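# Four arms unfold a folding crate and latch it

## Task

A collapsed folding crate rests flat on the floor; erect it so that each of its four walls stands upright and each of its four corner latches is engaged.

## Robot and tools

Robots: four identical i2rt Big YAM arms named arm1, arm2, arm3 and arm4. Each has six revolute joints, a two-finger gripper and a wrist camera (armN_cam_wrist). Two fixed room cameras, cam_high and cam_low, also watch the scene. Feet in the scene frame (m): arm1 at (-0.344, +0.564, 0.400), arm2 at (-0.347, -0.575, 0.384), arm3 at (+0.320, +0.573, 0.372), arm4 at (+0.356, -0.566, 0.334). Each foot faces along its own +x; arm1 and arm3 face roughly toward -y, arm2 and arm4 roughly toward +y. Reach is about 1.0 m from the joint1 axis.

Frame: one shared scene frame, origin on the floor, +z up, metres. The printed hand point sits between the finger pads, roughly 1 cm behind the tips. Fingers extend along the hand's +z and open and close along its y. hand_target is where the hand would be at the joint targets currently held; under load the real hand may stop short, and printed positions get less accurate at long reach.

Joints (absolute radians, limits, done tolerance): joint1_rad -2.879..2.879 (±0.045), base yaw, positive counter-clockwise from above, 0 points along the foot's facing. joint2_rad 0..3.141 (±0.14), shoulder, 0 has the upper arm pointing back, increasing raises it and then forward. joint3_rad 0..3.019 (±0.09), elbow, 0 folded, increasing opens. joint4_rad -1.692..1.57 (±0.055), hand pitch, positive tilts the fingers up. joint5_rad -1.57..1.57 (±0.03), sideways swing, positive to the arm's right. joint6_rad -2.094..2.094 (±0.035), roll, positive clockwise viewed from behind the hand. gripper_m 0..0.093 (±0.003), metres between fingertips.

move: one call is one action. Optional keys arm1..arm4, each an object for that arm alone, plus cameras. An arm that is omitted gets nothing new but may keep pushing toward its old targets. Inside an arm's object:
- joints: map of joint name to an absolute target (radians, or metres for gripper_m). Joints may each move at their own rate, so the hand can sweep wide between postures.
- min_time_s: 0.1 to 8 s, the shortest time its joint motions may take (slows them; does not speed anything up).
- target: a list of seven numbers [x, y, z, qw, qx, qy, qz], an absolute hand pose in the scene frame (metres, unit quaternion w first). The hand travels in a straight line from its current hand_target toward it. When target is given, joints may only contain gripper_m.
- speed: top speed of that straight path, 0.002 to 0.5 m/s (default 0.25); turning is capped at twice that value in rad/s. Needs target.
All hand paths in one action finish together, paced by the slowest; a path lasts 0.5 to 10 s and stops short if longer would be needed. The controller limits each step to within 100 mm and 20 degrees of the measured hand and uses damped IK, favouring position; expect centimetre errors, lag and overshoot beyond speed near full stretch. Paths do not avoid obstacles or other arms.
cameras: list of names from arm1_cam_wrist..arm4_cam_wrist, cam_high, cam_low or "all"; [] for none. A move with no action returns full state for all arms, images from every camera, and the scene number.

Result lines: a move line per arm that got a motion ("done" or its worst status). joint_status and hand_status describe how the last accepted action ended: off_target (stopped away from target, may still push); time_out (could not finish; each joint keeps a nearby target and keeps pushing, listed under on_its_own; send the reported position to relax it); not_followed (a safety check blocked it; "joint command not followed" or "pose unreachable"; a pose is then discarded, but joint targets may still be retried). on_its_own lists uncommanded behaviour, with "held at" giving a target, not a reading. An arm under "as last shown" was not commanded and shows "not commanded" status. Joint velocities are rad/s (gripper m/s); "within noise" means at rest. Joint torques are in N m per arm joint, include gravity, carry offsets and noise, and numbers 3 and 4 wrap at ±28. MOTOR HOT warns of heating; OVER-TEMPERATURE FAULT means the arm went limp for 30 to 60 s or more, with keys marked limit_stop_at_motor_heat; resend those targets afterwards.

Gripper: on a hard part at full force the reading can be up to 0.005 m under the part's width (or up to 0.002 over); shut on nothing it reads 0.000 to 0.003. Commanding about 0.005 m below the first-touch reading gives full force (about 50 to 64 N per pad). To release, send a value well above the reading.

wait: seconds 0 to 10, optional cameras; commands nothing new, returns state. zoom_image: camera plus region [x0, y0, x1, y1] in pixels of that camera's latest 672x504 image, at most 504 per side. read_manual: returns URDF licence texts only. finished_scene: scene = current scene number; ends it irreversibly, and the crate must stay erected without help.

If a move or wait is refused or interrupted by a stop, later move, wait and finished_scene calls in the same reply are skipped. Unknown keys make a call invalid; out-of-range values are refused. The scene keeps running while the operator thinks, holding the last command.

Avoid: hard contact between arms (including one gripper closing on another's fingers), which can end the scene; the collision check can be late and ignores fingers, gripper housings and wrist cameras meeting. Arms do not stop on contact and can push hard, overheating motors when pressing, holding loads or stretched out. Do not drop or fling the crate, release it while moving, slam it, or strike fixed objects.

Each tool is called after "Emit:" as name([rows], argument=value, ...), one row to a line, values as JSON.

## Session

Emit:
move()

Scene clock: 0.00 s.
Joint torques (N m): no reading
Motor temperatures (°C): arm1=[27 28 28 28 23 23 25] | arm2=[24 25 23 25 28 27 25] | arm3=[26 24 27 24 26 24 27] | arm4=[25 26 26 31 26 25 27]
Heat: arm1: hottest joint2_rad 28 °C; arm2: hottest joint5_rad 28 °C; arm3: hottest joint3_rad 27 °C; arm4: hottest joint4_rad 31 °C.
Joint velocities: within noise
arm1.joint_positions: joint1_rad=-0.585 joint2_rad=+0.620 joint3_rad=+1.408 joint4_rad=-1.557 joint5_rad=+0.191 joint6_rad=-0.040 gripper_m=+0.09396
arm1.joint_status: not commanded
arm1.hand: x=-0.4494 y=+0.3976 z=+0.9080 quat_wxyz=(-0.135, -0.774, -0.490, +0.379) (m; scene frame)
arm1.hand_target: x=-0.4487 y=+0.3992 z=+0.9183 quat_wxyz=(-0.142, -0.770, -0.486, +0.388) (m; scene frame)
arm1.hand_status: not commanded
arm2.joint_positions: joint1_rad=+0.742 joint2_rad=+0.634 joint3_rad=+1.438 joint4_rad=-1.211 joint5_rad=-0.133 joint6_rad=-0.320 gripper_m=+0.09396
arm2.joint_status: not commanded
arm2.hand: x=-0.5071 y=-0.3840 z=+0.9710 quat_wxyz=(-0.284, +0.802, -0.229, -0.472) (m; scene frame)
arm2.hand_target: x=-0.5054 y=-0.3866 z=+0.9838 quat_wxyz=(-0.292, +0.795, -0.226, -0.481) (m; scene frame)
arm2.hand_status: not commanded
arm3.joint_positions: joint1_rad=+0.368 joint2_rad=+0.623 joint3_rad=+1.401 joint4_rad=-1.238 joint5_rad=-0.070 joint6_rad=+0.635 gripper_m=+0.09396
arm3.joint_status: not commanded
arm3.hand: x=+0.3681 y=+0.3300 z=+0.9365 quat_wxyz=(-0.499, -0.717, -0.455, +0.173) (m; scene frame)
arm3.hand_target: x=+0.3677 y=+0.3328 z=+0.9460 quat_wxyz=(-0.508, -0.712, -0.452, +0.176) (m; scene frame)
arm3.hand_status: not commanded
arm4.joint_positions: joint1_rad=+0.790 joint2_rad=+0.548 joint3_rad=+1.366 joint4_rad=-1.267 joint5_rad=+0.241 joint6_rad=-0.097 gripper_m=+0.09396
arm4.joint_status: not commanded
arm4.hand: x=+0.1989 y=-0.4149 z=+0.8936 quat_wxyz=(-0.270, +0.802, -0.260, -0.465) (m; scene frame)
arm4.hand_target: x=+0.2019 y=-0.4169 z=+0.9028 quat_wxyz=(-0.272, +0.796, -0.260, -0.474) (m; scene frame)
arm4.hand_status: not commanded
pictures: arm1_cam_wrist, arm2_cam_wrist, arm3_cam_wrist, arm4_cam_wrist, cam_high, cam_low

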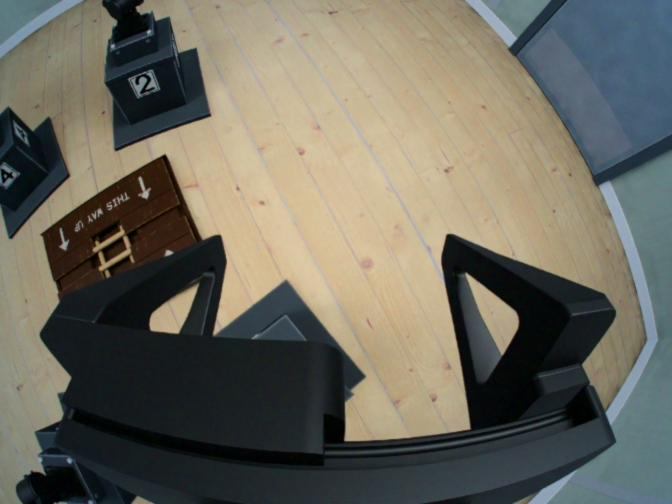

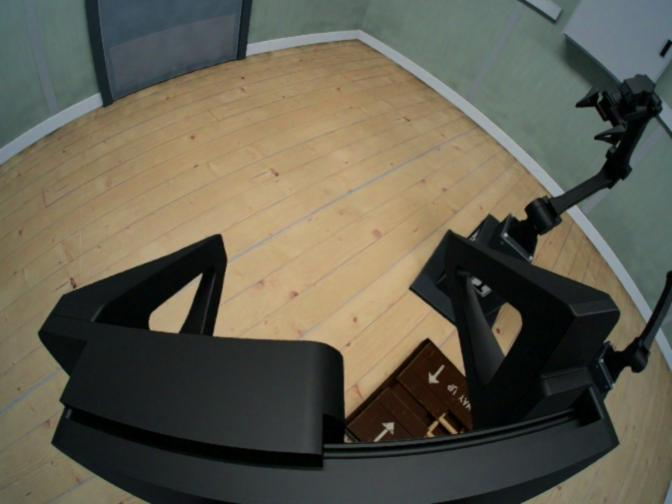

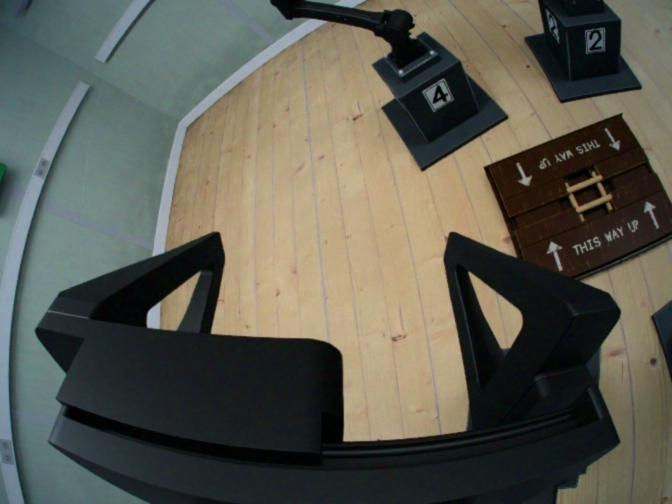

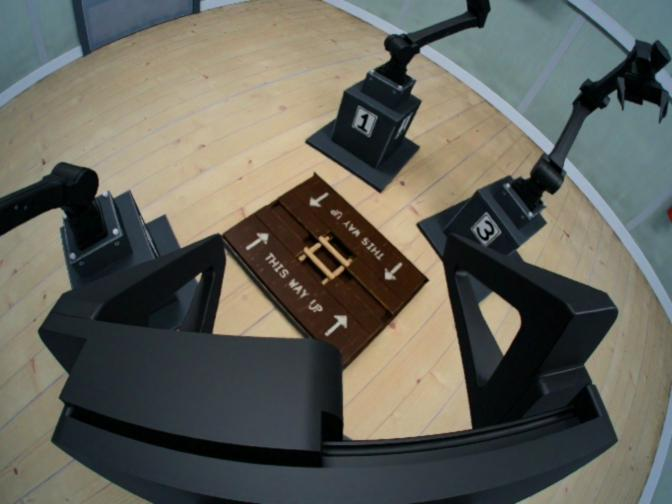

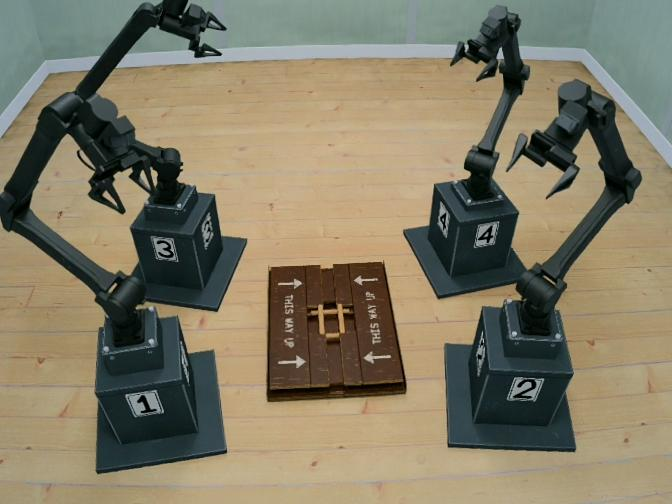

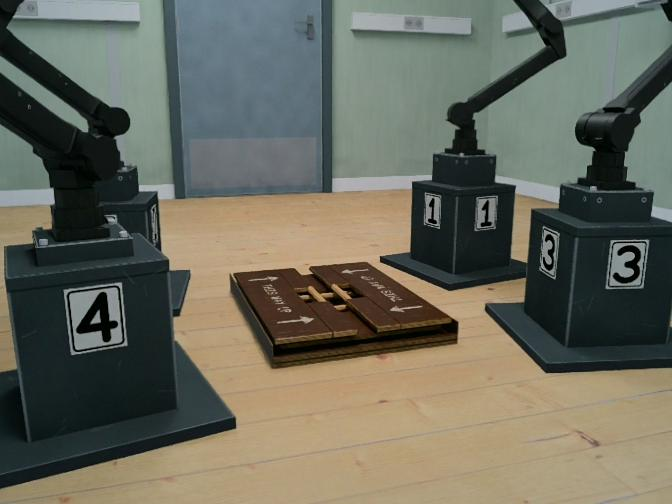

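Emit:
zoom_image(camera="cam_high", region=[240, 240, 430, 420])

Emit:
zoom_image(camera="cam_low", region=[210, 240, 480, 390])

Emit:
zoom_image(camera="arm4_cam_wrist", region=[210, 160, 440, 370])

Emit:
zoom_image(camera="arm3_cam_wrist", region=[470, 90, 672, 300])

Scaled by 2.653 from the camera's 672x504 image, which has a finer 960x720 frame.

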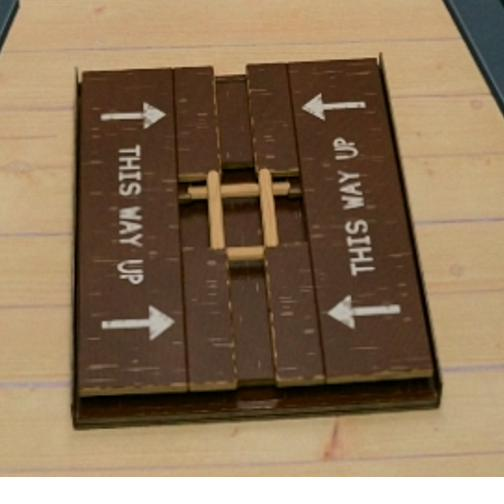

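Scaled by 1.867 from the camera's 672x504 image, which has a finer 960x720 frame.

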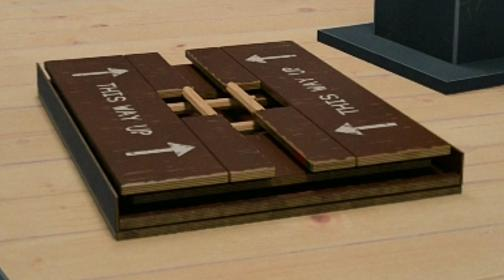

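Scaled by 2.191 from the camera's 672x504 image, which has a finer 960x720 frame.

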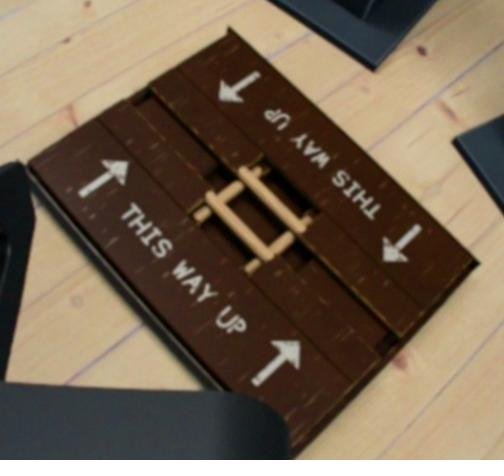

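Scaled by 2.400 from the camera's 672x504 image, which has a finer 960x720 frame.

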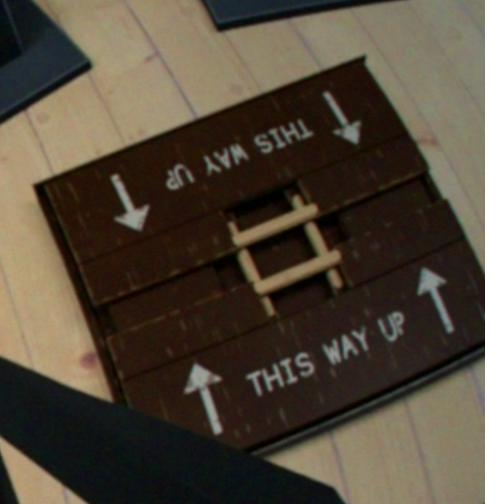

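Emit:
zoom_image(camera="cam_high", region=[80, 240, 240, 480])

Emit:
zoom_image(camera="cam_high", region=[430, 240, 590, 460])

Emit:
zoom_image(camera="cam_high", region=[110, 130, 260, 320])

Emit:
zoom_image(camera="cam_high", region=[400, 130, 550, 300])

Emit:
zoom_image(camera="cam_high", region=[255, 250, 415, 410])

Scaled by 2.100 from the camera's 672x504 image, which has a finer 960x720 frame.

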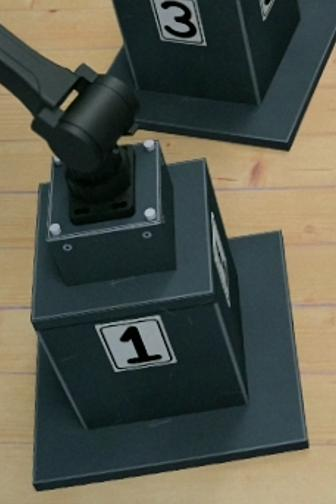

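Scaled by 2.291 from the camera's 672x504 image, which has a finer 960x720 frame.

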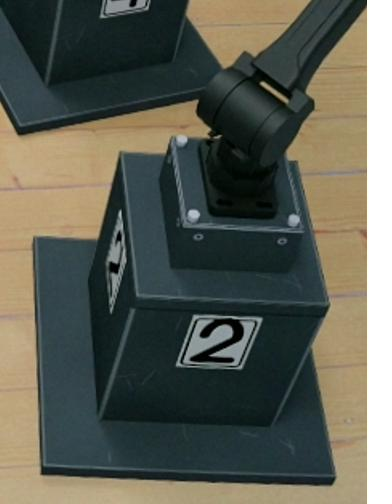

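Scaled by 2.653 from the camera's 672x504 image, which has a finer 960x720 frame.

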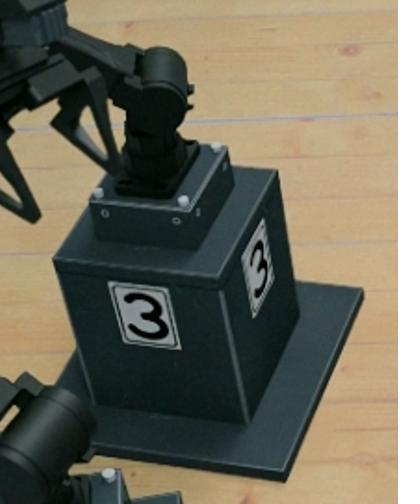

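Scaled by 2.965 from the camera's 672x504 image, which has a finer 960x720 frame.

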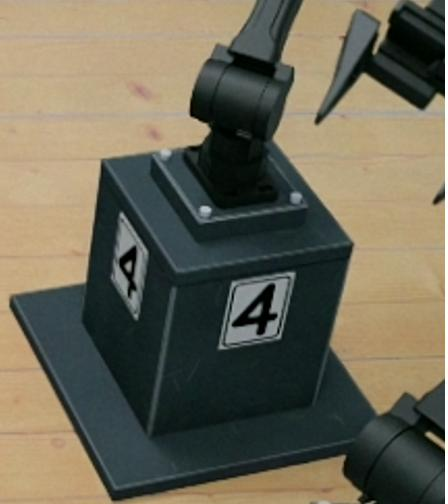

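Scaled by 3.150 from the camera's 672x504 image, which has a finer 960x720 frame.

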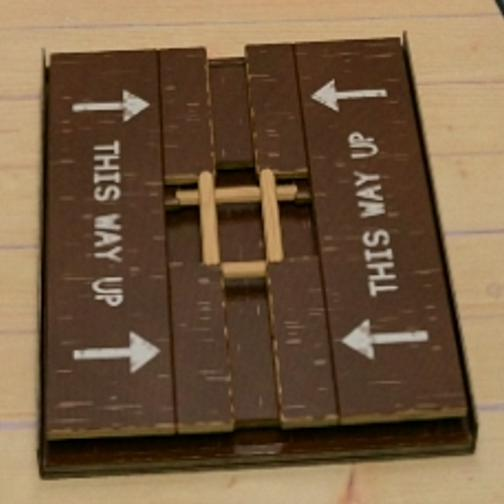

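Emit:
move(arm3={"target": [-0.03, 0.05, 0.42, 0, 1, 0, 0], "speed": 0.25}, cameras=["arm3_cam_wrist", "cam_high"])

Scene clock: 44.60 s.
Joint torques (N m): arm1=[0.03 1.08 8.38 2.14 0.26 0.12] | arm2=[-0.09 1.2 7.8 1.83 -0.04 -0.01] | arm3=[-1.32 -17.61 10.32 -0.09 0.29 0.13] | arm4=[1.73 3.25 10.07 1.87 -0.04 0.11]
Motor temperatures (°C): arm1=[27 28 30 28 23 23 25] | arm2=[24 25 25 25 28 26 25] | arm3=[26 24 31 24 26 23 27] | arm4=[25 26 30 31 26 25 27]
Heat: arm1: hottest joint3_rad 30 °C; arm2: hottest joint5_rad 28 °C; arm3: hottest joint3_rad 31 °C; arm4: hottest joint4_rad 31 °C.
move: arm3 off_target
Joint velocities: within noise
arm1, arm2, arm4: as last shown
arm3.joint_positions: joint1_rad=-0.368 joint2_rad=+2.065 joint3_rad=+1.699 joint4_rad=-1.221 joint5_rad=-0.008 joint6_rad=+0.967 gripper_m=+0.09397
arm3.joint_status: not commanded
arm3.hand: x=-0.0173 y=+0.0607 z=+0.4173 quat_wxyz=(+0.005, -1.000, -0.010, -0.009) (m; scene frame)
arm3.hand_target: x=-0.0298 y=+0.0532 z=+0.4164 quat_wxyz=(+0.003, -1.000, +0.000, -0.006) (m; scene frame)
arm3.hand_status: off_target (0.017 m and 1.6 deg from the pose sent, 0.710 m and 88.4 deg at the start)
pictures: arm3_cam_wrist, cam_high

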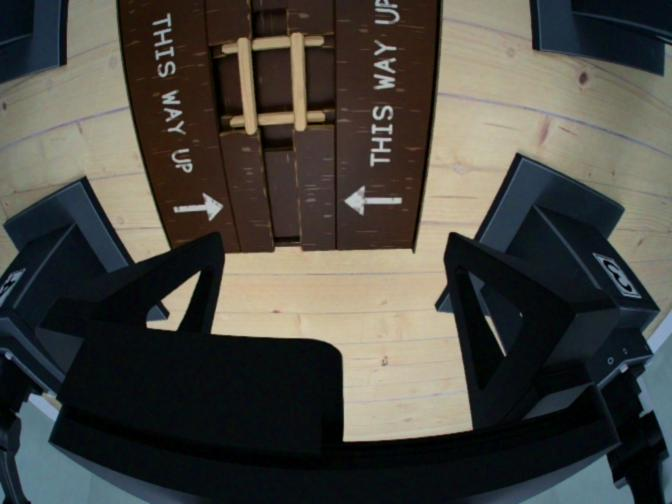

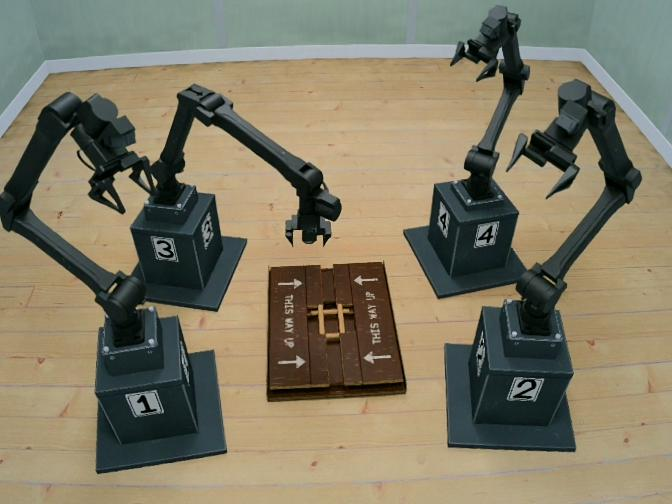

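Emit:
zoom_image(camera="arm3_cam_wrist", region=[110, 0, 450, 260])

Emit:
zoom_image(camera="arm3_cam_wrist", region=[200, 20, 350, 160])

Scaled by 1.482 from the camera's 672x504 image, which has a finer 960x720 frame.

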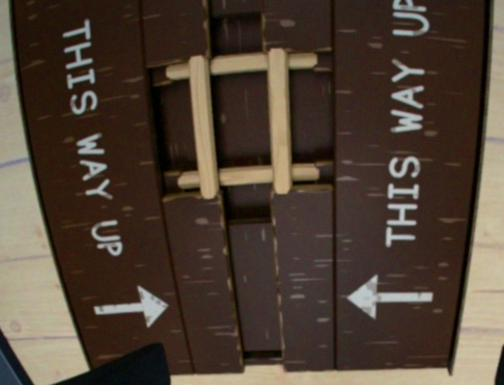

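Scaled by 3.360 from the camera's 672x504 image, which has a finer 960x720 frame.

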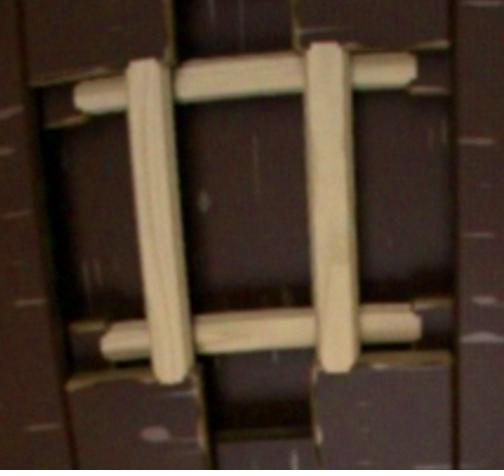

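Emit:
move(arm3={"target": [-0.042, 0.013, 0.16, 0, 1, 0, 0], "speed": 0.2, "joints": {"gripper_m": 0.05}}, cameras=["arm3_cam_wrist", "cam_high", "cam_low"])

Emit:
zoom_image(camera="cam_high", region=[255, 210, 415, 370])

Emit:
zoom_image(camera="cam_low", region=[210, 190, 480, 390])

Scene clock: 62.37 s.
Joint torques (N m): arm1=[-0.5 1.67 8.34 2.26 0.2 0.09] | arm2=[-0.09 1.26 7.79 1.83 -0.04 -0.01] | arm3=[0.5 -19.37 8.29 0.54 0.33 0.17] | arm4=[1.73 3.31 10.09 1.85 -0.04 0.11]
Motor temperatures (°C): arm1=[27 28 31 28 23 23 25] | arm2=[24 25 25 25 28 26 25] | arm3=[26 25 32 24 26 23 27] | arm4=[25 26 30 31 26 25 27]
Heat: arm1: hottest joint3_rad 31 °C; arm2: hottest joint5_rad 28 °C; arm3: hottest joint3_rad 32 °C; arm4: hottest joint4_rad 31 °C.
move: arm3 off_target
Joint velocities: within noise
arm1, arm2, arm4: as last shown
arm3.joint_positions: joint1_rad=-0.368 joint2_rad=+2.516 joint3_rad=+1.802 joint4_rad=-0.869 joint5_rad=-0.001 joint6_rad=+0.987 gripper_m=+0.05012
arm3.joint_status: all done
arm3.hand: x=-0.0395 y=+0.0280 z=+0.1692 quat_wxyz=(+0.005, -1.000, +0.000, -0.006) (m; scene frame)
arm3.hand_target: x=-0.0406 y=+0.0156 z=+0.1604 quat_wxyz=(+0.000, -1.000, +0.000, +0.000) (m; scene frame)
arm3.hand_status: off_target (0.018 m and 0.9 deg from the pose sent, 0.263 m and 1.6 deg at the start)
pictures: arm3_cam_wrist, cam_high, cam_low

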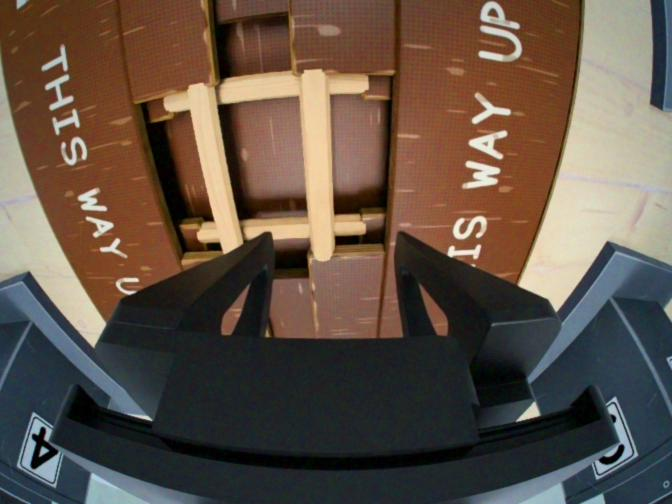

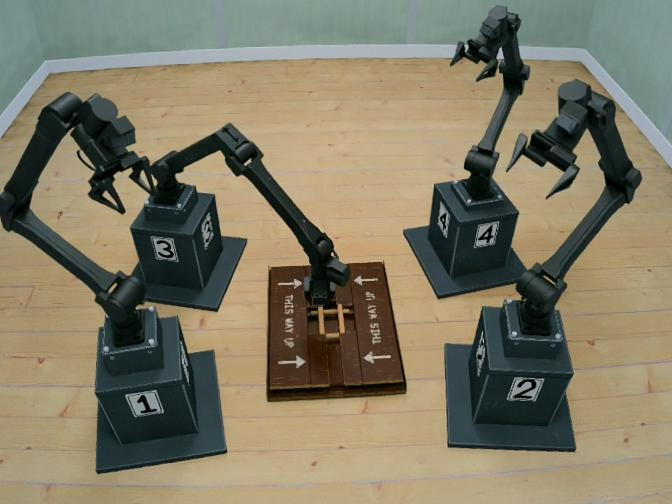

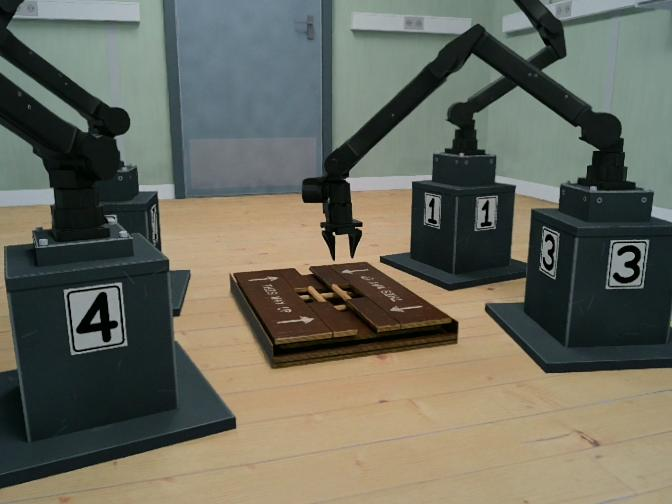

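Scaled by 3.150 from the camera's 672x504 image, which has a finer 960x720 frame.

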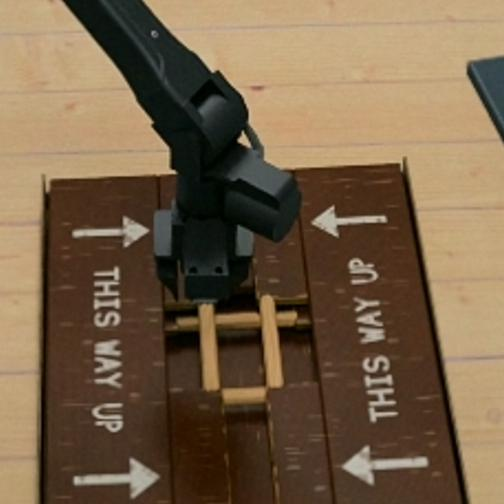

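Scaled by 1.867 from the camera's 672x504 image, which has a finer 960x720 frame.

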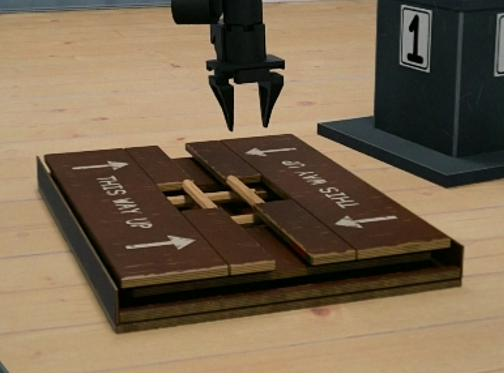

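Emit:
move(arm3={"target": [-0.033, 0.006, 0.061, 0, 1, 0, 0], "speed": 0.12, "joints": {"gripper_m": 0.044}}, cameras=["arm3_cam_wrist", "cam_high", "cam_low"])

Emit:
zoom_image(camera="cam_low", region=[210, 190, 480, 390])

Scene clock: 72.17 s.
Joint torques (N m): arm1=[-0.21 1.44 8.36 2.21 0.2 0.07] | arm2=[-0.15 1.26 7.82 1.81 -0.04 -0.01] | arm3=[0.44 -19.66 7.72 0.59 0.34 0.18] | arm4=[1.73 3.31 10.07 1.85 -0.04 0.11]
Motor temperatures (°C): arm1=[27 28 31 28 23 23 25] | arm2=[24 25 25 25 28 26 25] | arm3=[26 26 31 24 26 23 27] | arm4=[25 26 31 31 26 25 27]
Heat: arm1: hottest joint3_rad 31 °C; arm2: hottest joint5_rad 28 °C; arm3: hottest joint3_rad 31 °C; arm4: hottest joint3_rad 31 °C.
move: arm3 off_target
Joint velocities: within noise
arm1, arm2, arm4: as last shown
arm3.joint_positions: joint1_rad=-0.351 joint2_rad=+2.719 joint3_rad=+1.926 joint4_rad=-0.785 joint5_rad=-0.001 joint6_rad=+1.003 gripper_m=+0.04412
arm3.joint_status: all done
arm3.hand: x=-0.0340 y=+0.0157 z=+0.0742 quat_wxyz=(+0.003, -1.000, -0.001, -0.004) (m; scene frame)
arm3.hand_target: x=-0.0308 y=+0.0069 z=+0.0612 quat_wxyz=(+0.000, -1.000, -0.002, +0.000) (m; scene frame)
arm3.hand_status: off_target (0.016 m and 0.6 deg from the pose sent, 0.111 m and 0.9 deg at the start)
pictures: arm3_cam_wrist, cam_high, cam_low

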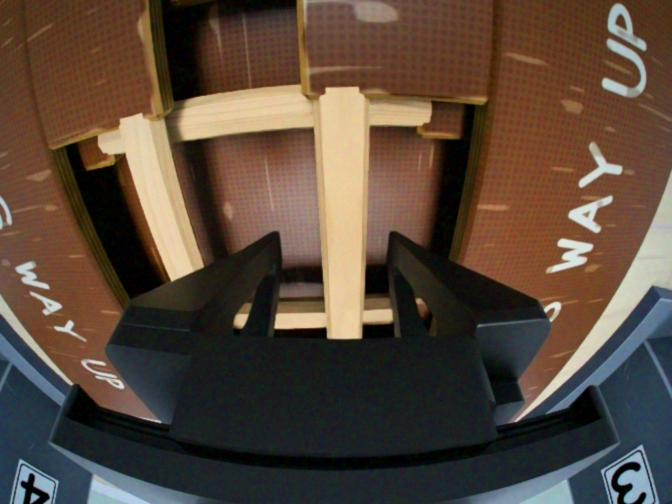

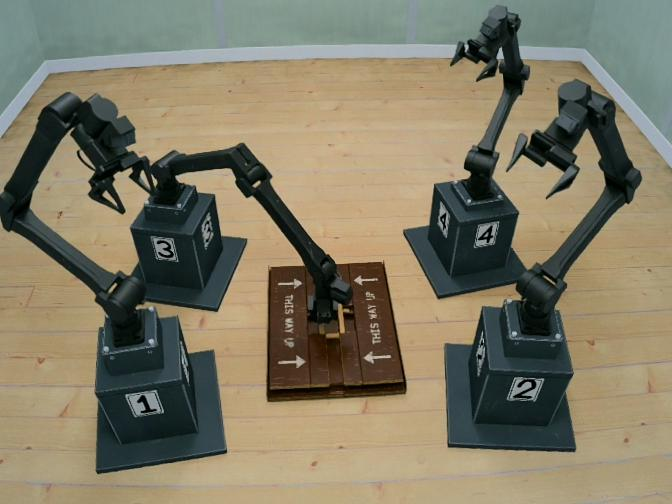

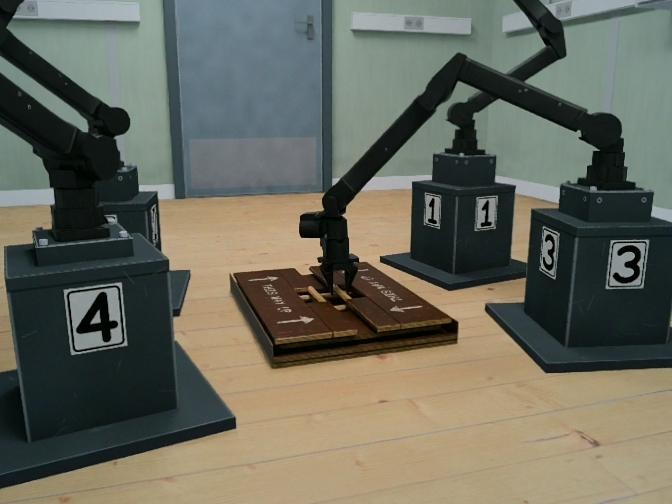

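Scaled by 1.867 from the camera's 672x504 image, which has a finer 960x720 frame.

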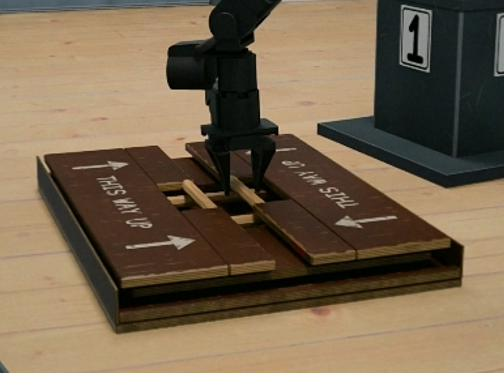

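Emit:
zoom_image(camera="arm3_cam_wrist", region=[200, 180, 470, 350])

Emit:
zoom_image(camera="cam_low", region=[285, 220, 405, 320])

Scaled by 1.867 from the camera's 672x504 image, which has a finer 960x720 frame.

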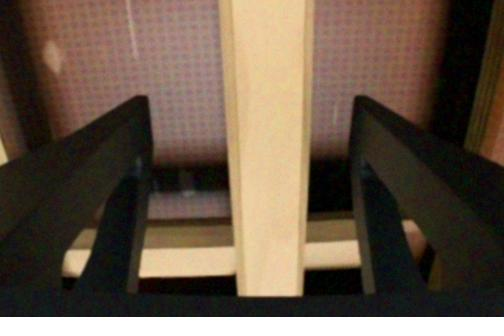

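Scaled by 4.200 from the camera's 672x504 image, which has a finer 960x720 frame.

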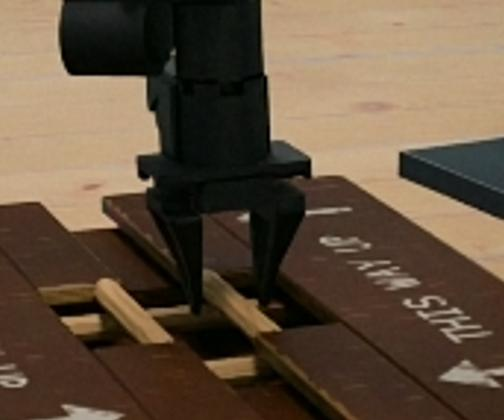

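Emit:
move(arm3={"target": [-0.031, 0.010, 0.030, 0, 1, 0, 0], "speed": 0.08}, cameras=["arm3_cam_wrist", "cam_low"])

Emit:
zoom_image(camera="cam_low", region=[285, 220, 405, 320])

Emit:
zoom_image(camera="arm3_cam_wrist", region=[200, 180, 470, 350])

Scene clock: 76.53 s.
Joint torques (N m): arm1=[0.44 1.26 8.23 2.11 0.22 0.08] | arm2=[-0.09 1.26 7.8 1.83 -0.04 -0.01] | arm3=[-0.15 -19.49 7.28 0.61 0.36 0.15] | arm4=[1.73 3.25 10.07 1.85 -0.04 0.11]
Motor temperatures (°C): arm1=[27 28 31 28 23 23 25] | arm2=[24 25 25 25 28 26 25] | arm3=[26 26 32 24 26 23 27] | arm4=[25 26 31 31 26 25 27]
Heat: arm1: hottest joint3_rad 31 °C; arm2: hottest joint5_rad 28 °C; arm3: hottest joint3_rad 32 °C; arm4: hottest joint3_rad 31 °C.
move: arm3 off_target
Joint velocities: within noise
arm1, arm2, arm4: as last shown
arm3.joint_positions: joint1_rad=-0.353 joint2_rad=+2.782 joint3_rad=+1.960 joint4_rad=-0.759 joint5_rad=+0.000 joint6_rad=+1.003 gripper_m=+0.04412
arm3.joint_status: not commanded
arm3.hand: x=-0.0330 y=+0.0195 z=+0.0429 quat_wxyz=(+0.004, -1.000, +0.000, -0.004) (m; scene frame)
arm3.hand_target: x=-0.0315 y=+0.0117 z=+0.0305 quat_wxyz=(+0.000, -1.000, +0.001, +0.000) (m; scene frame)
arm3.hand_status: off_target (0.016 m and 0.7 deg from the pose sent, 0.045 m and 0.6 deg at the start)
pictures: arm3_cam_wrist, cam_low

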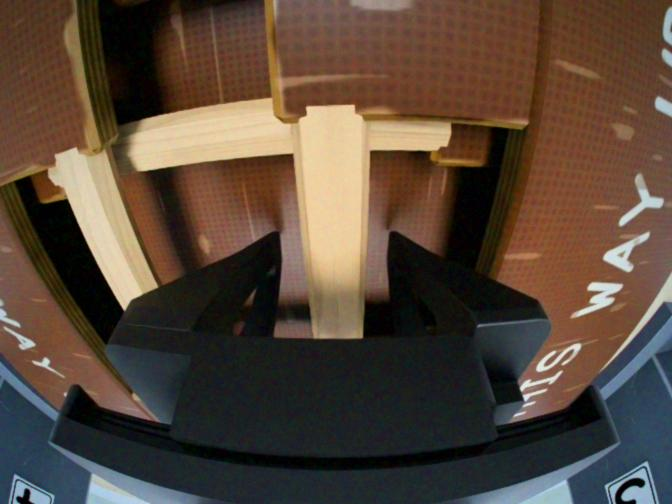

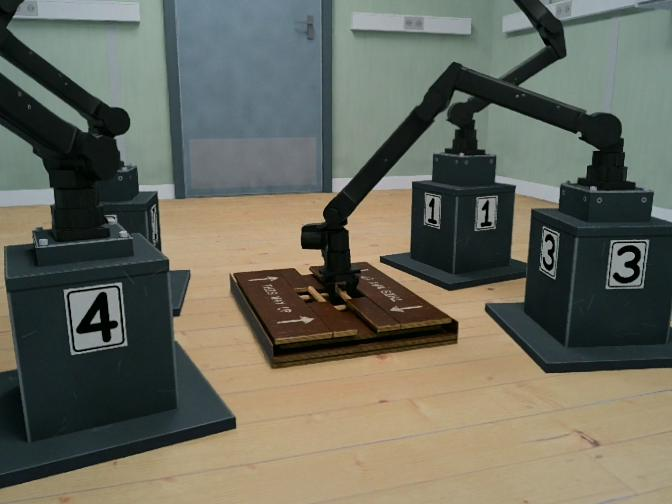

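Scaled by 4.200 from the camera's 672x504 image, which has a finer 960x720 frame.

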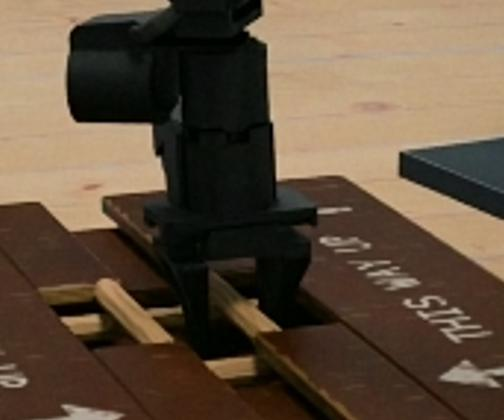

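Scaled by 1.867 from the camera's 672x504 image, which has a finer 960x720 frame.

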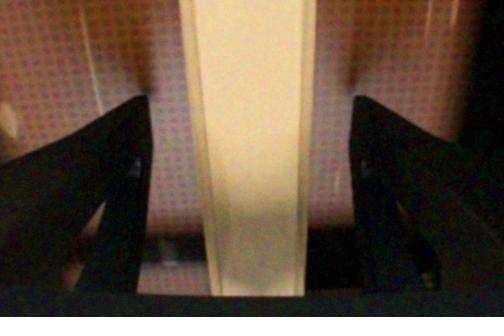

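Emit:
move(arm3={"joints": {"gripper_m": 0.018}}, cameras=["arm3_cam_wrist"])

Scene clock: 78.37 s.
Joint torques (N m): arm1=[0.56 1.67 8.21 2.18 0.25 0.14] | arm2=[-0.09 1.26 7.82 1.84 -0.03 -0.01] | arm3=[0.5 -19.43 7.49 0.65 0.26 0.15] | arm4=[1.67 3.25 10.07 1.85 -0.04 0.11]
Motor temperatures (°C): arm1=[27 28 31 28 23 23 25] | arm2=[24 25 26 25 28 26 25] | arm3=[26 27 32 24 26 23 27] | arm4=[25 26 31 31 26 25 27]
Heat: arm1: hottest joint3_rad 31 °C; arm2: hottest joint5_rad 28 °C; arm3: hottest joint3_rad 32 °C; arm4: hottest joint3_rad 31 °C.
move: arm3 done
Joint velocities: within noise
arm1, arm2, arm4: as last shown
arm3.joint_positions: joint1_rad=-0.353 joint2_rad=+2.782 joint3_rad=+1.960 joint4_rad=-0.759 joint5_rad=+0.002 joint6_rad=+1.003 gripper_m=+0.01824
arm3.joint_status: all done
arm3.hand: x=-0.0332 y=+0.0197 z=+0.0429 quat_wxyz=(+0.005, -1.000, +0.000, -0.003) (m; scene frame)
arm3.hand_target: x=-0.0314 y=+0.0116 z=+0.0305 quat_wxyz=(+0.000, -1.000, +0.001, +0.000) (m; scene frame)
arm3.hand_status: not commanded
pictures: arm3_cam_wrist

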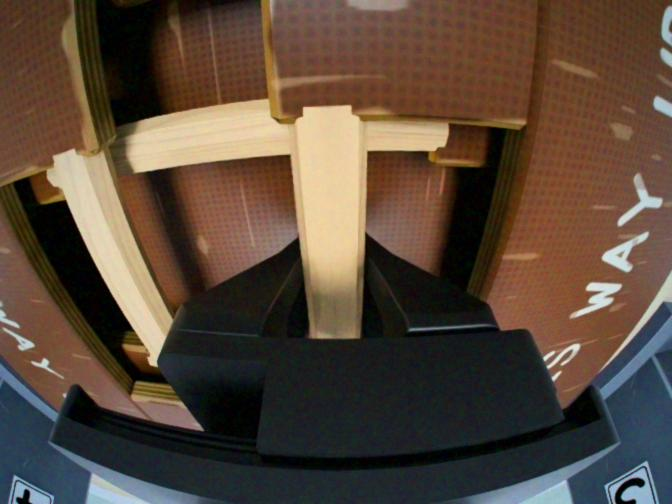

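Emit:
move(arm3={"joints": {"gripper_m": 0.014}})

Scene clock: 88.57 s.
Joint torques (N m): arm1=[-0.03 1.79 8.32 2.1 0.21 0.12] | arm2=[-0.09 1.26 7.82 1.84 -0.04 -0.01] | arm3=[-0.5 -19.84 7.46 0.64 0.27 0.43] | arm4=[1.67 3.31 10.07 1.85 -0.04 0.11]
Motor temperatures (°C): arm1=[27 28 32 28 23 23 25] | arm2=[24 25 26 25 28 26 25] | arm3=[26 28 32 24 26 23 27] | arm4=[25 26 31 31 26 25 27]
Heat: arm1: hottest joint3_rad 32 °C; arm2: hottest joint5_rad 28 °C; arm3: hottest joint3_rad 32 °C; arm4: hottest joint3_rad 31 °C.
move: arm3 done
Joint velocities: within noise
arm1, arm2, arm4: as last shown
arm3.joint_positions: joint1_rad=-0.353 joint2_rad=+2.782 joint3_rad=+1.960 joint4_rad=-0.761 joint5_rad=+0.005 joint6_rad=+0.980 gripper_m=+0.01569
arm3.joint_status: all done
arm3.hand: x=-0.0335 y=+0.0203 z=+0.0429 quat_wxyz=(+0.006, -1.000, -0.011, -0.003) (m; scene frame)
arm3.hand_target: x=-0.0318 y=+0.0121 z=+0.0305 quat_wxyz=(+0.001, -1.000, +0.001, +0.001) (m; scene frame)
arm3.hand_status: not commanded
pictures: none

Emit:
move(arm3={"joints": {"gripper_m": 0.0105}})

Emit:
move(arm3={"target": [-0.034, 0.0195, 0.0934, 0.1305, 0.9914, 0.011, 0.001], "speed": 0.1}, cameras=["arm3_cam_wrist", "cam_high", "cam_low"])

Scene clock: 95.43 s.
Joint torques (N m): arm1=[-0.09 1.55 8.18 2.22 0.23 0.08] | arm2=[-0.09 1.26 7.8 1.81 -0.04 -0.01] | arm3=[0.56 -20.01 7.51 0.68 0.24 0.4] | arm4=[1.67 3.25 10.09 1.85 -0.04 0.11]
Motor temperatures (°C): arm1=[27 28 32 28 23 23 25] | arm2=[24 25 26 25 28 26 25] | arm3=[26 28 32 24 26 23 27] | arm4=[25 26 31 31 26 25 27]
Heat: arm1: hottest joint3_rad 32 °C; arm2: hottest joint5_rad 28 °C; arm3: hottest joint3_rad 32 °C; arm4: hottest joint3_rad 31 °C.
move: arm3 off_target
Joint velocities: within noise
arm1, arm2, arm4: as last shown
arm3.joint_positions: joint1_rad=-0.353 joint2_rad=+2.782 joint3_rad=+1.960 joint4_rad=-0.761 joint5_rad=+0.005 joint6_rad=+0.980 gripper_m=+0.01569
arm3.joint_status: gripper_m off_target (ended at +0.01569, target +0.01050)
arm3.hand: x=-0.0335 y=+0.0203 z=+0.0429 quat_wxyz=(+0.006, -1.000, -0.011, -0.003) (m; scene frame)
arm3.hand_target: x=-0.0318 y=+0.0121 z=+0.0305 quat_wxyz=(+0.001, -1.000, +0.001, +0.001) (m; scene frame)
arm3.hand_status: not commanded
pictures: none

Scene clock: 97.40 s.
Joint torques (N m): arm1=[0.44 1.85 8.21 2.24 0.22 0.09] | arm2=[-0.03 1.26 7.82 1.81 -0.03 -0.01] | arm3=[-0.91 -22.3 2.96 1.01 -0.02 0.11] | arm4=[1.73 3.31 10.07 1.87 -0.04 0.11]
Motor temperatures (°C): arm1=[27 28 32 28 23 23 25] | arm2=[24 25 26 25 28 26 25] | arm3=[26 28 32 24 26 23 27] | arm4=[25 26 31 31 26 25 27]
Heat: arm1: hottest joint3_rad 32 °C; arm2: hottest joint5_rad 28 °C; arm3: hottest joint3_rad 32 °C; arm4: hottest joint3_rad 31 °C.
move: arm3 done
Joint velocities: within noise
arm1.joint_positions: joint1_rad=-0.585 joint2_rad=+0.620 joint3_rad=+1.408 joint4_rad=-1.557 joint5_rad=+0.191 joint6_rad=-0.040 gripper_m=+0.09396
arm1.joint_status: not commanded
arm1.hand: x=-0.4494 y=+0.3976 z=+0.9080 quat_wxyz=(-0.135, -0.774, -0.490, +0.379) (m; scene frame)
arm1.hand_target: x=-0.4487 y=+0.3992 z=+0.9183 quat_wxyz=(-0.142, -0.770, -0.486, +0.388) (m; scene frame)
arm1.hand_status: not commanded
arm2.joint_positions: joint1_rad=+0.742 joint2_rad=+0.634 joint3_rad=+1.438 joint4_rad=-1.211 joint5_rad=-0.133 joint6_rad=-0.320 gripper_m=+0.09396
arm2.joint_status: not commanded
arm2.hand: x=-0.5071 y=-0.3840 z=+0.9710 quat_wxyz=(-0.284, +0.802, -0.229, -0.472) (m; scene frame)
arm2.hand_target: x=-0.5054 y=-0.3866 z=+0.9838 quat_wxyz=(-0.292, +0.795, -0.226, -0.481) (m; scene frame)
arm2.hand_status: not commanded
arm3.joint_positions: joint1_rad=-0.389 joint2_rad=+2.613 joint3_rad=+1.671 joint4_rad=-0.422 joint5_rad=-0.143 joint6_rad=+0.947 gripper_m=+0.01561
arm3.joint_status: not commanded
arm3.hand: x=-0.0335 y=+0.0181 z=+0.0834 quat_wxyz=(-0.125, -0.992, -0.016, +0.000) (m; scene frame)
arm3.hand_target: x=-0.0353 y=+0.0196 z=+0.0929 quat_wxyz=(-0.130, -0.992, -0.010, +0.001) (m; scene frame)
arm3.hand_status: done (0.010 m and 0.9 deg from the pose sent, 0.050 m and 15.7 deg at the start)
arm4.joint_positions: joint1_rad=+0.790 joint2_rad=+0.548 joint3_rad=+1.366 joint4_rad=-1.267 joint5_rad=+0.241 joint6_rad=-0.097 gripper_m=+0.09396
arm4.joint_status: not commanded
arm4.hand: x=+0.1989 y=-0.4149 z=+0.8936 quat_wxyz=(-0.270, +0.802, -0.260, -0.465) (m; scene frame)
arm4.hand_target: x=+0.2019 y=-0.4169 z=+0.9028 quat_wxyz=(-0.272, +0.796, -0.260, -0.474) (m; scene frame)
arm4.hand_status: not commanded
pictures: arm3_cam_wrist, cam_high, cam_low

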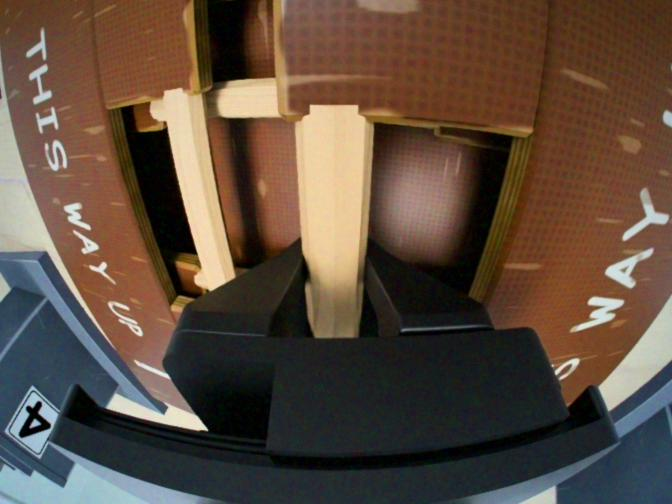

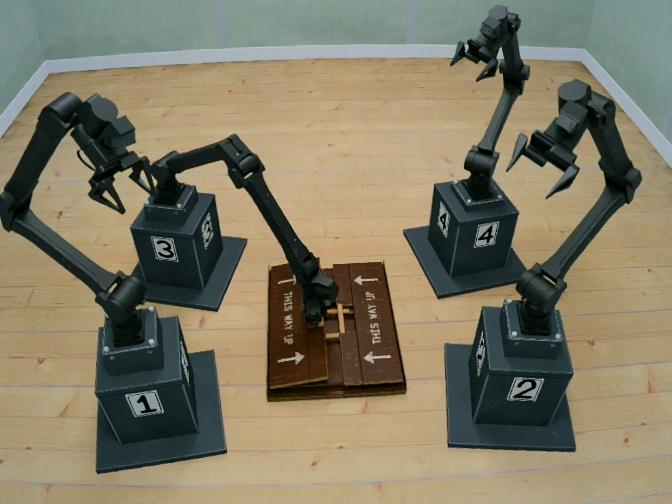

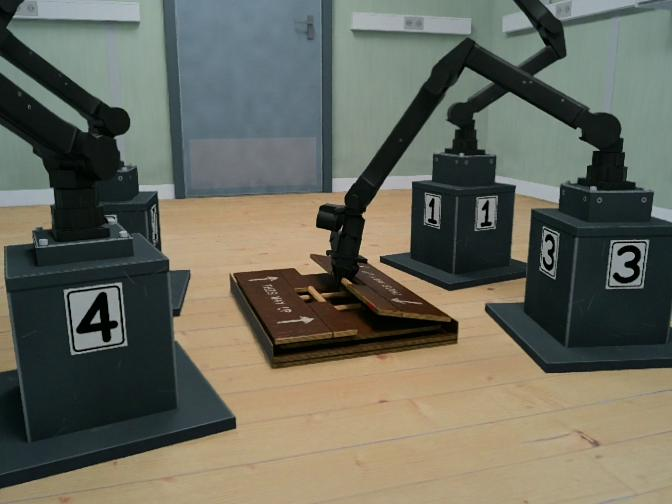

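Emit:
move(arm3={"target": [-0.0345, 0.0347, 0.1469, 0.2588, 0.9659, 0.011, 0.003], "speed": 0.12})

Emit:
move(arm3={"target": [-0.035, 0.0606, 0.190, 0.3827, 0.9239, 0.011, 0.004], "speed": 0.12}, cameras=["cam_high", "cam_low"])

Scene clock: 100.30 s.
Joint torques (N m): arm1=[0.62 1.67 8.24 2.28 0.23 0.11] | arm2=[-0.03 1.26 7.82 1.81 -0.04 -0.01] | arm3=[-0.79 -21.6 2.33 1.4 -0.12 0.17] | arm4=[1.73 3.25 10.07 1.85 -0.04 0.11]
Motor temperatures (°C): arm1=[27 28 32 28 23 23 25] | arm2=[24 25 26 25 28 26 25] | arm3=[26 29 32 24 26 23 28] | arm4=[25 26 31 31 26 25 27]
Heat: arm1: hottest joint3_rad 32 °C; arm2: hottest joint5_rad 28 °C; arm3: hottest joint3_rad 32 °C; arm4: hottest joint3_rad 31 °C.
move: arm3 off_target
Joint velocities: within noise
arm1, arm2, arm4: as last shown
arm3.joint_positions: joint1_rad=-0.445 joint2_rad=+2.463 joint3_rad=+1.415 joint4_rad=-0.109 joint5_rad=-0.317 joint6_rad=+0.937 gripper_m=+0.01560
arm3.joint_status: not commanded
arm3.hand: x=-0.0329 y=+0.0299 z=+0.1359 quat_wxyz=(-0.255, -0.967, -0.019, -0.002) (m; scene frame)
arm3.hand_target: x=-0.0338 y=+0.0335 z=+0.1462 quat_wxyz=(-0.259, -0.966, -0.011, -0.003) (m; scene frame)
arm3.hand_status: off_target (0.012 m and 1.1 deg from the pose sent, 0.066 m and 15.6 deg at the start)
pictures: none

Scene clock: 102.07 s.
Joint torques (N m): arm1=[-0.03 1.2 8.34 2.28 0.2 0.01] | arm2=[-0.09 1.26 7.82 1.84 -0.04 -0.01] | arm3=[-1.44 -19.96 1.59 1.94 -0.23 0.2] | arm4=[1.73 3.25 10.07 1.87 -0.04 0.11]
Motor temperatures (°C): arm1=[27 28 32 28 23 23 25] | arm2=[24 25 26 25 27 26 25] | arm3=[26 28 31 24 26 23 28] | arm4=[25 26 31 31 26 25 27]
Heat: arm1: hottest joint3_rad 32 °C; arm2: hottest joint5_rad 27 °C; arm3: hottest joint3_rad 31 °C; arm4: hottest joint3_rad 31 °C.
move: arm3 off_target
Joint velocities: within noise
arm1, arm2, arm4: as last shown
arm3.joint_positions: joint1_rad=-0.518 joint2_rad=+2.372 joint3_rad=+1.208 joint4_rad=+0.214 joint5_rad=-0.506 joint6_rad=+0.955 gripper_m=+0.01560
arm3.joint_status: not commanded
arm3.hand: x=-0.0345 y=+0.0542 z=+0.1806 quat_wxyz=(-0.380, -0.925, -0.021, -0.003) (m; scene frame)
arm3.hand_target: x=-0.0360 y=+0.0593 z=+0.1900 quat_wxyz=(-0.384, -0.923, -0.010, -0.004) (m; scene frame)
arm3.hand_status: off_target (0.011 m and 1.2 deg from the pose sent, 0.062 m and 15.4 deg at the start)
pictures: cam_high, cam_low

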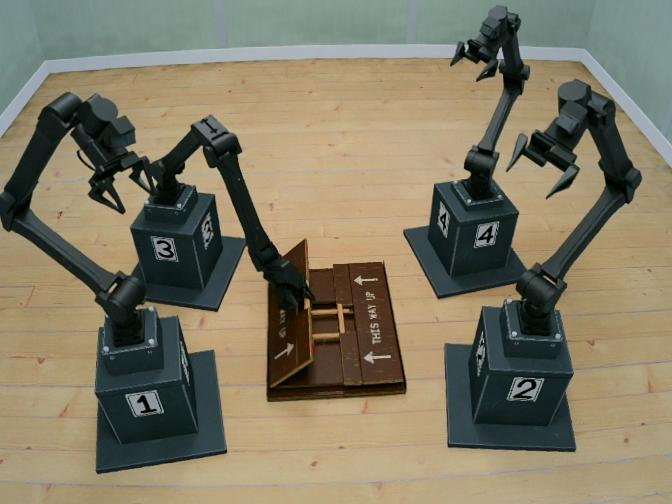

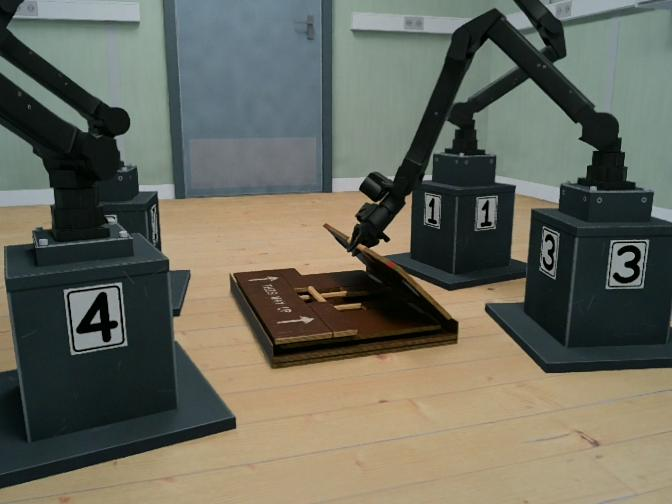

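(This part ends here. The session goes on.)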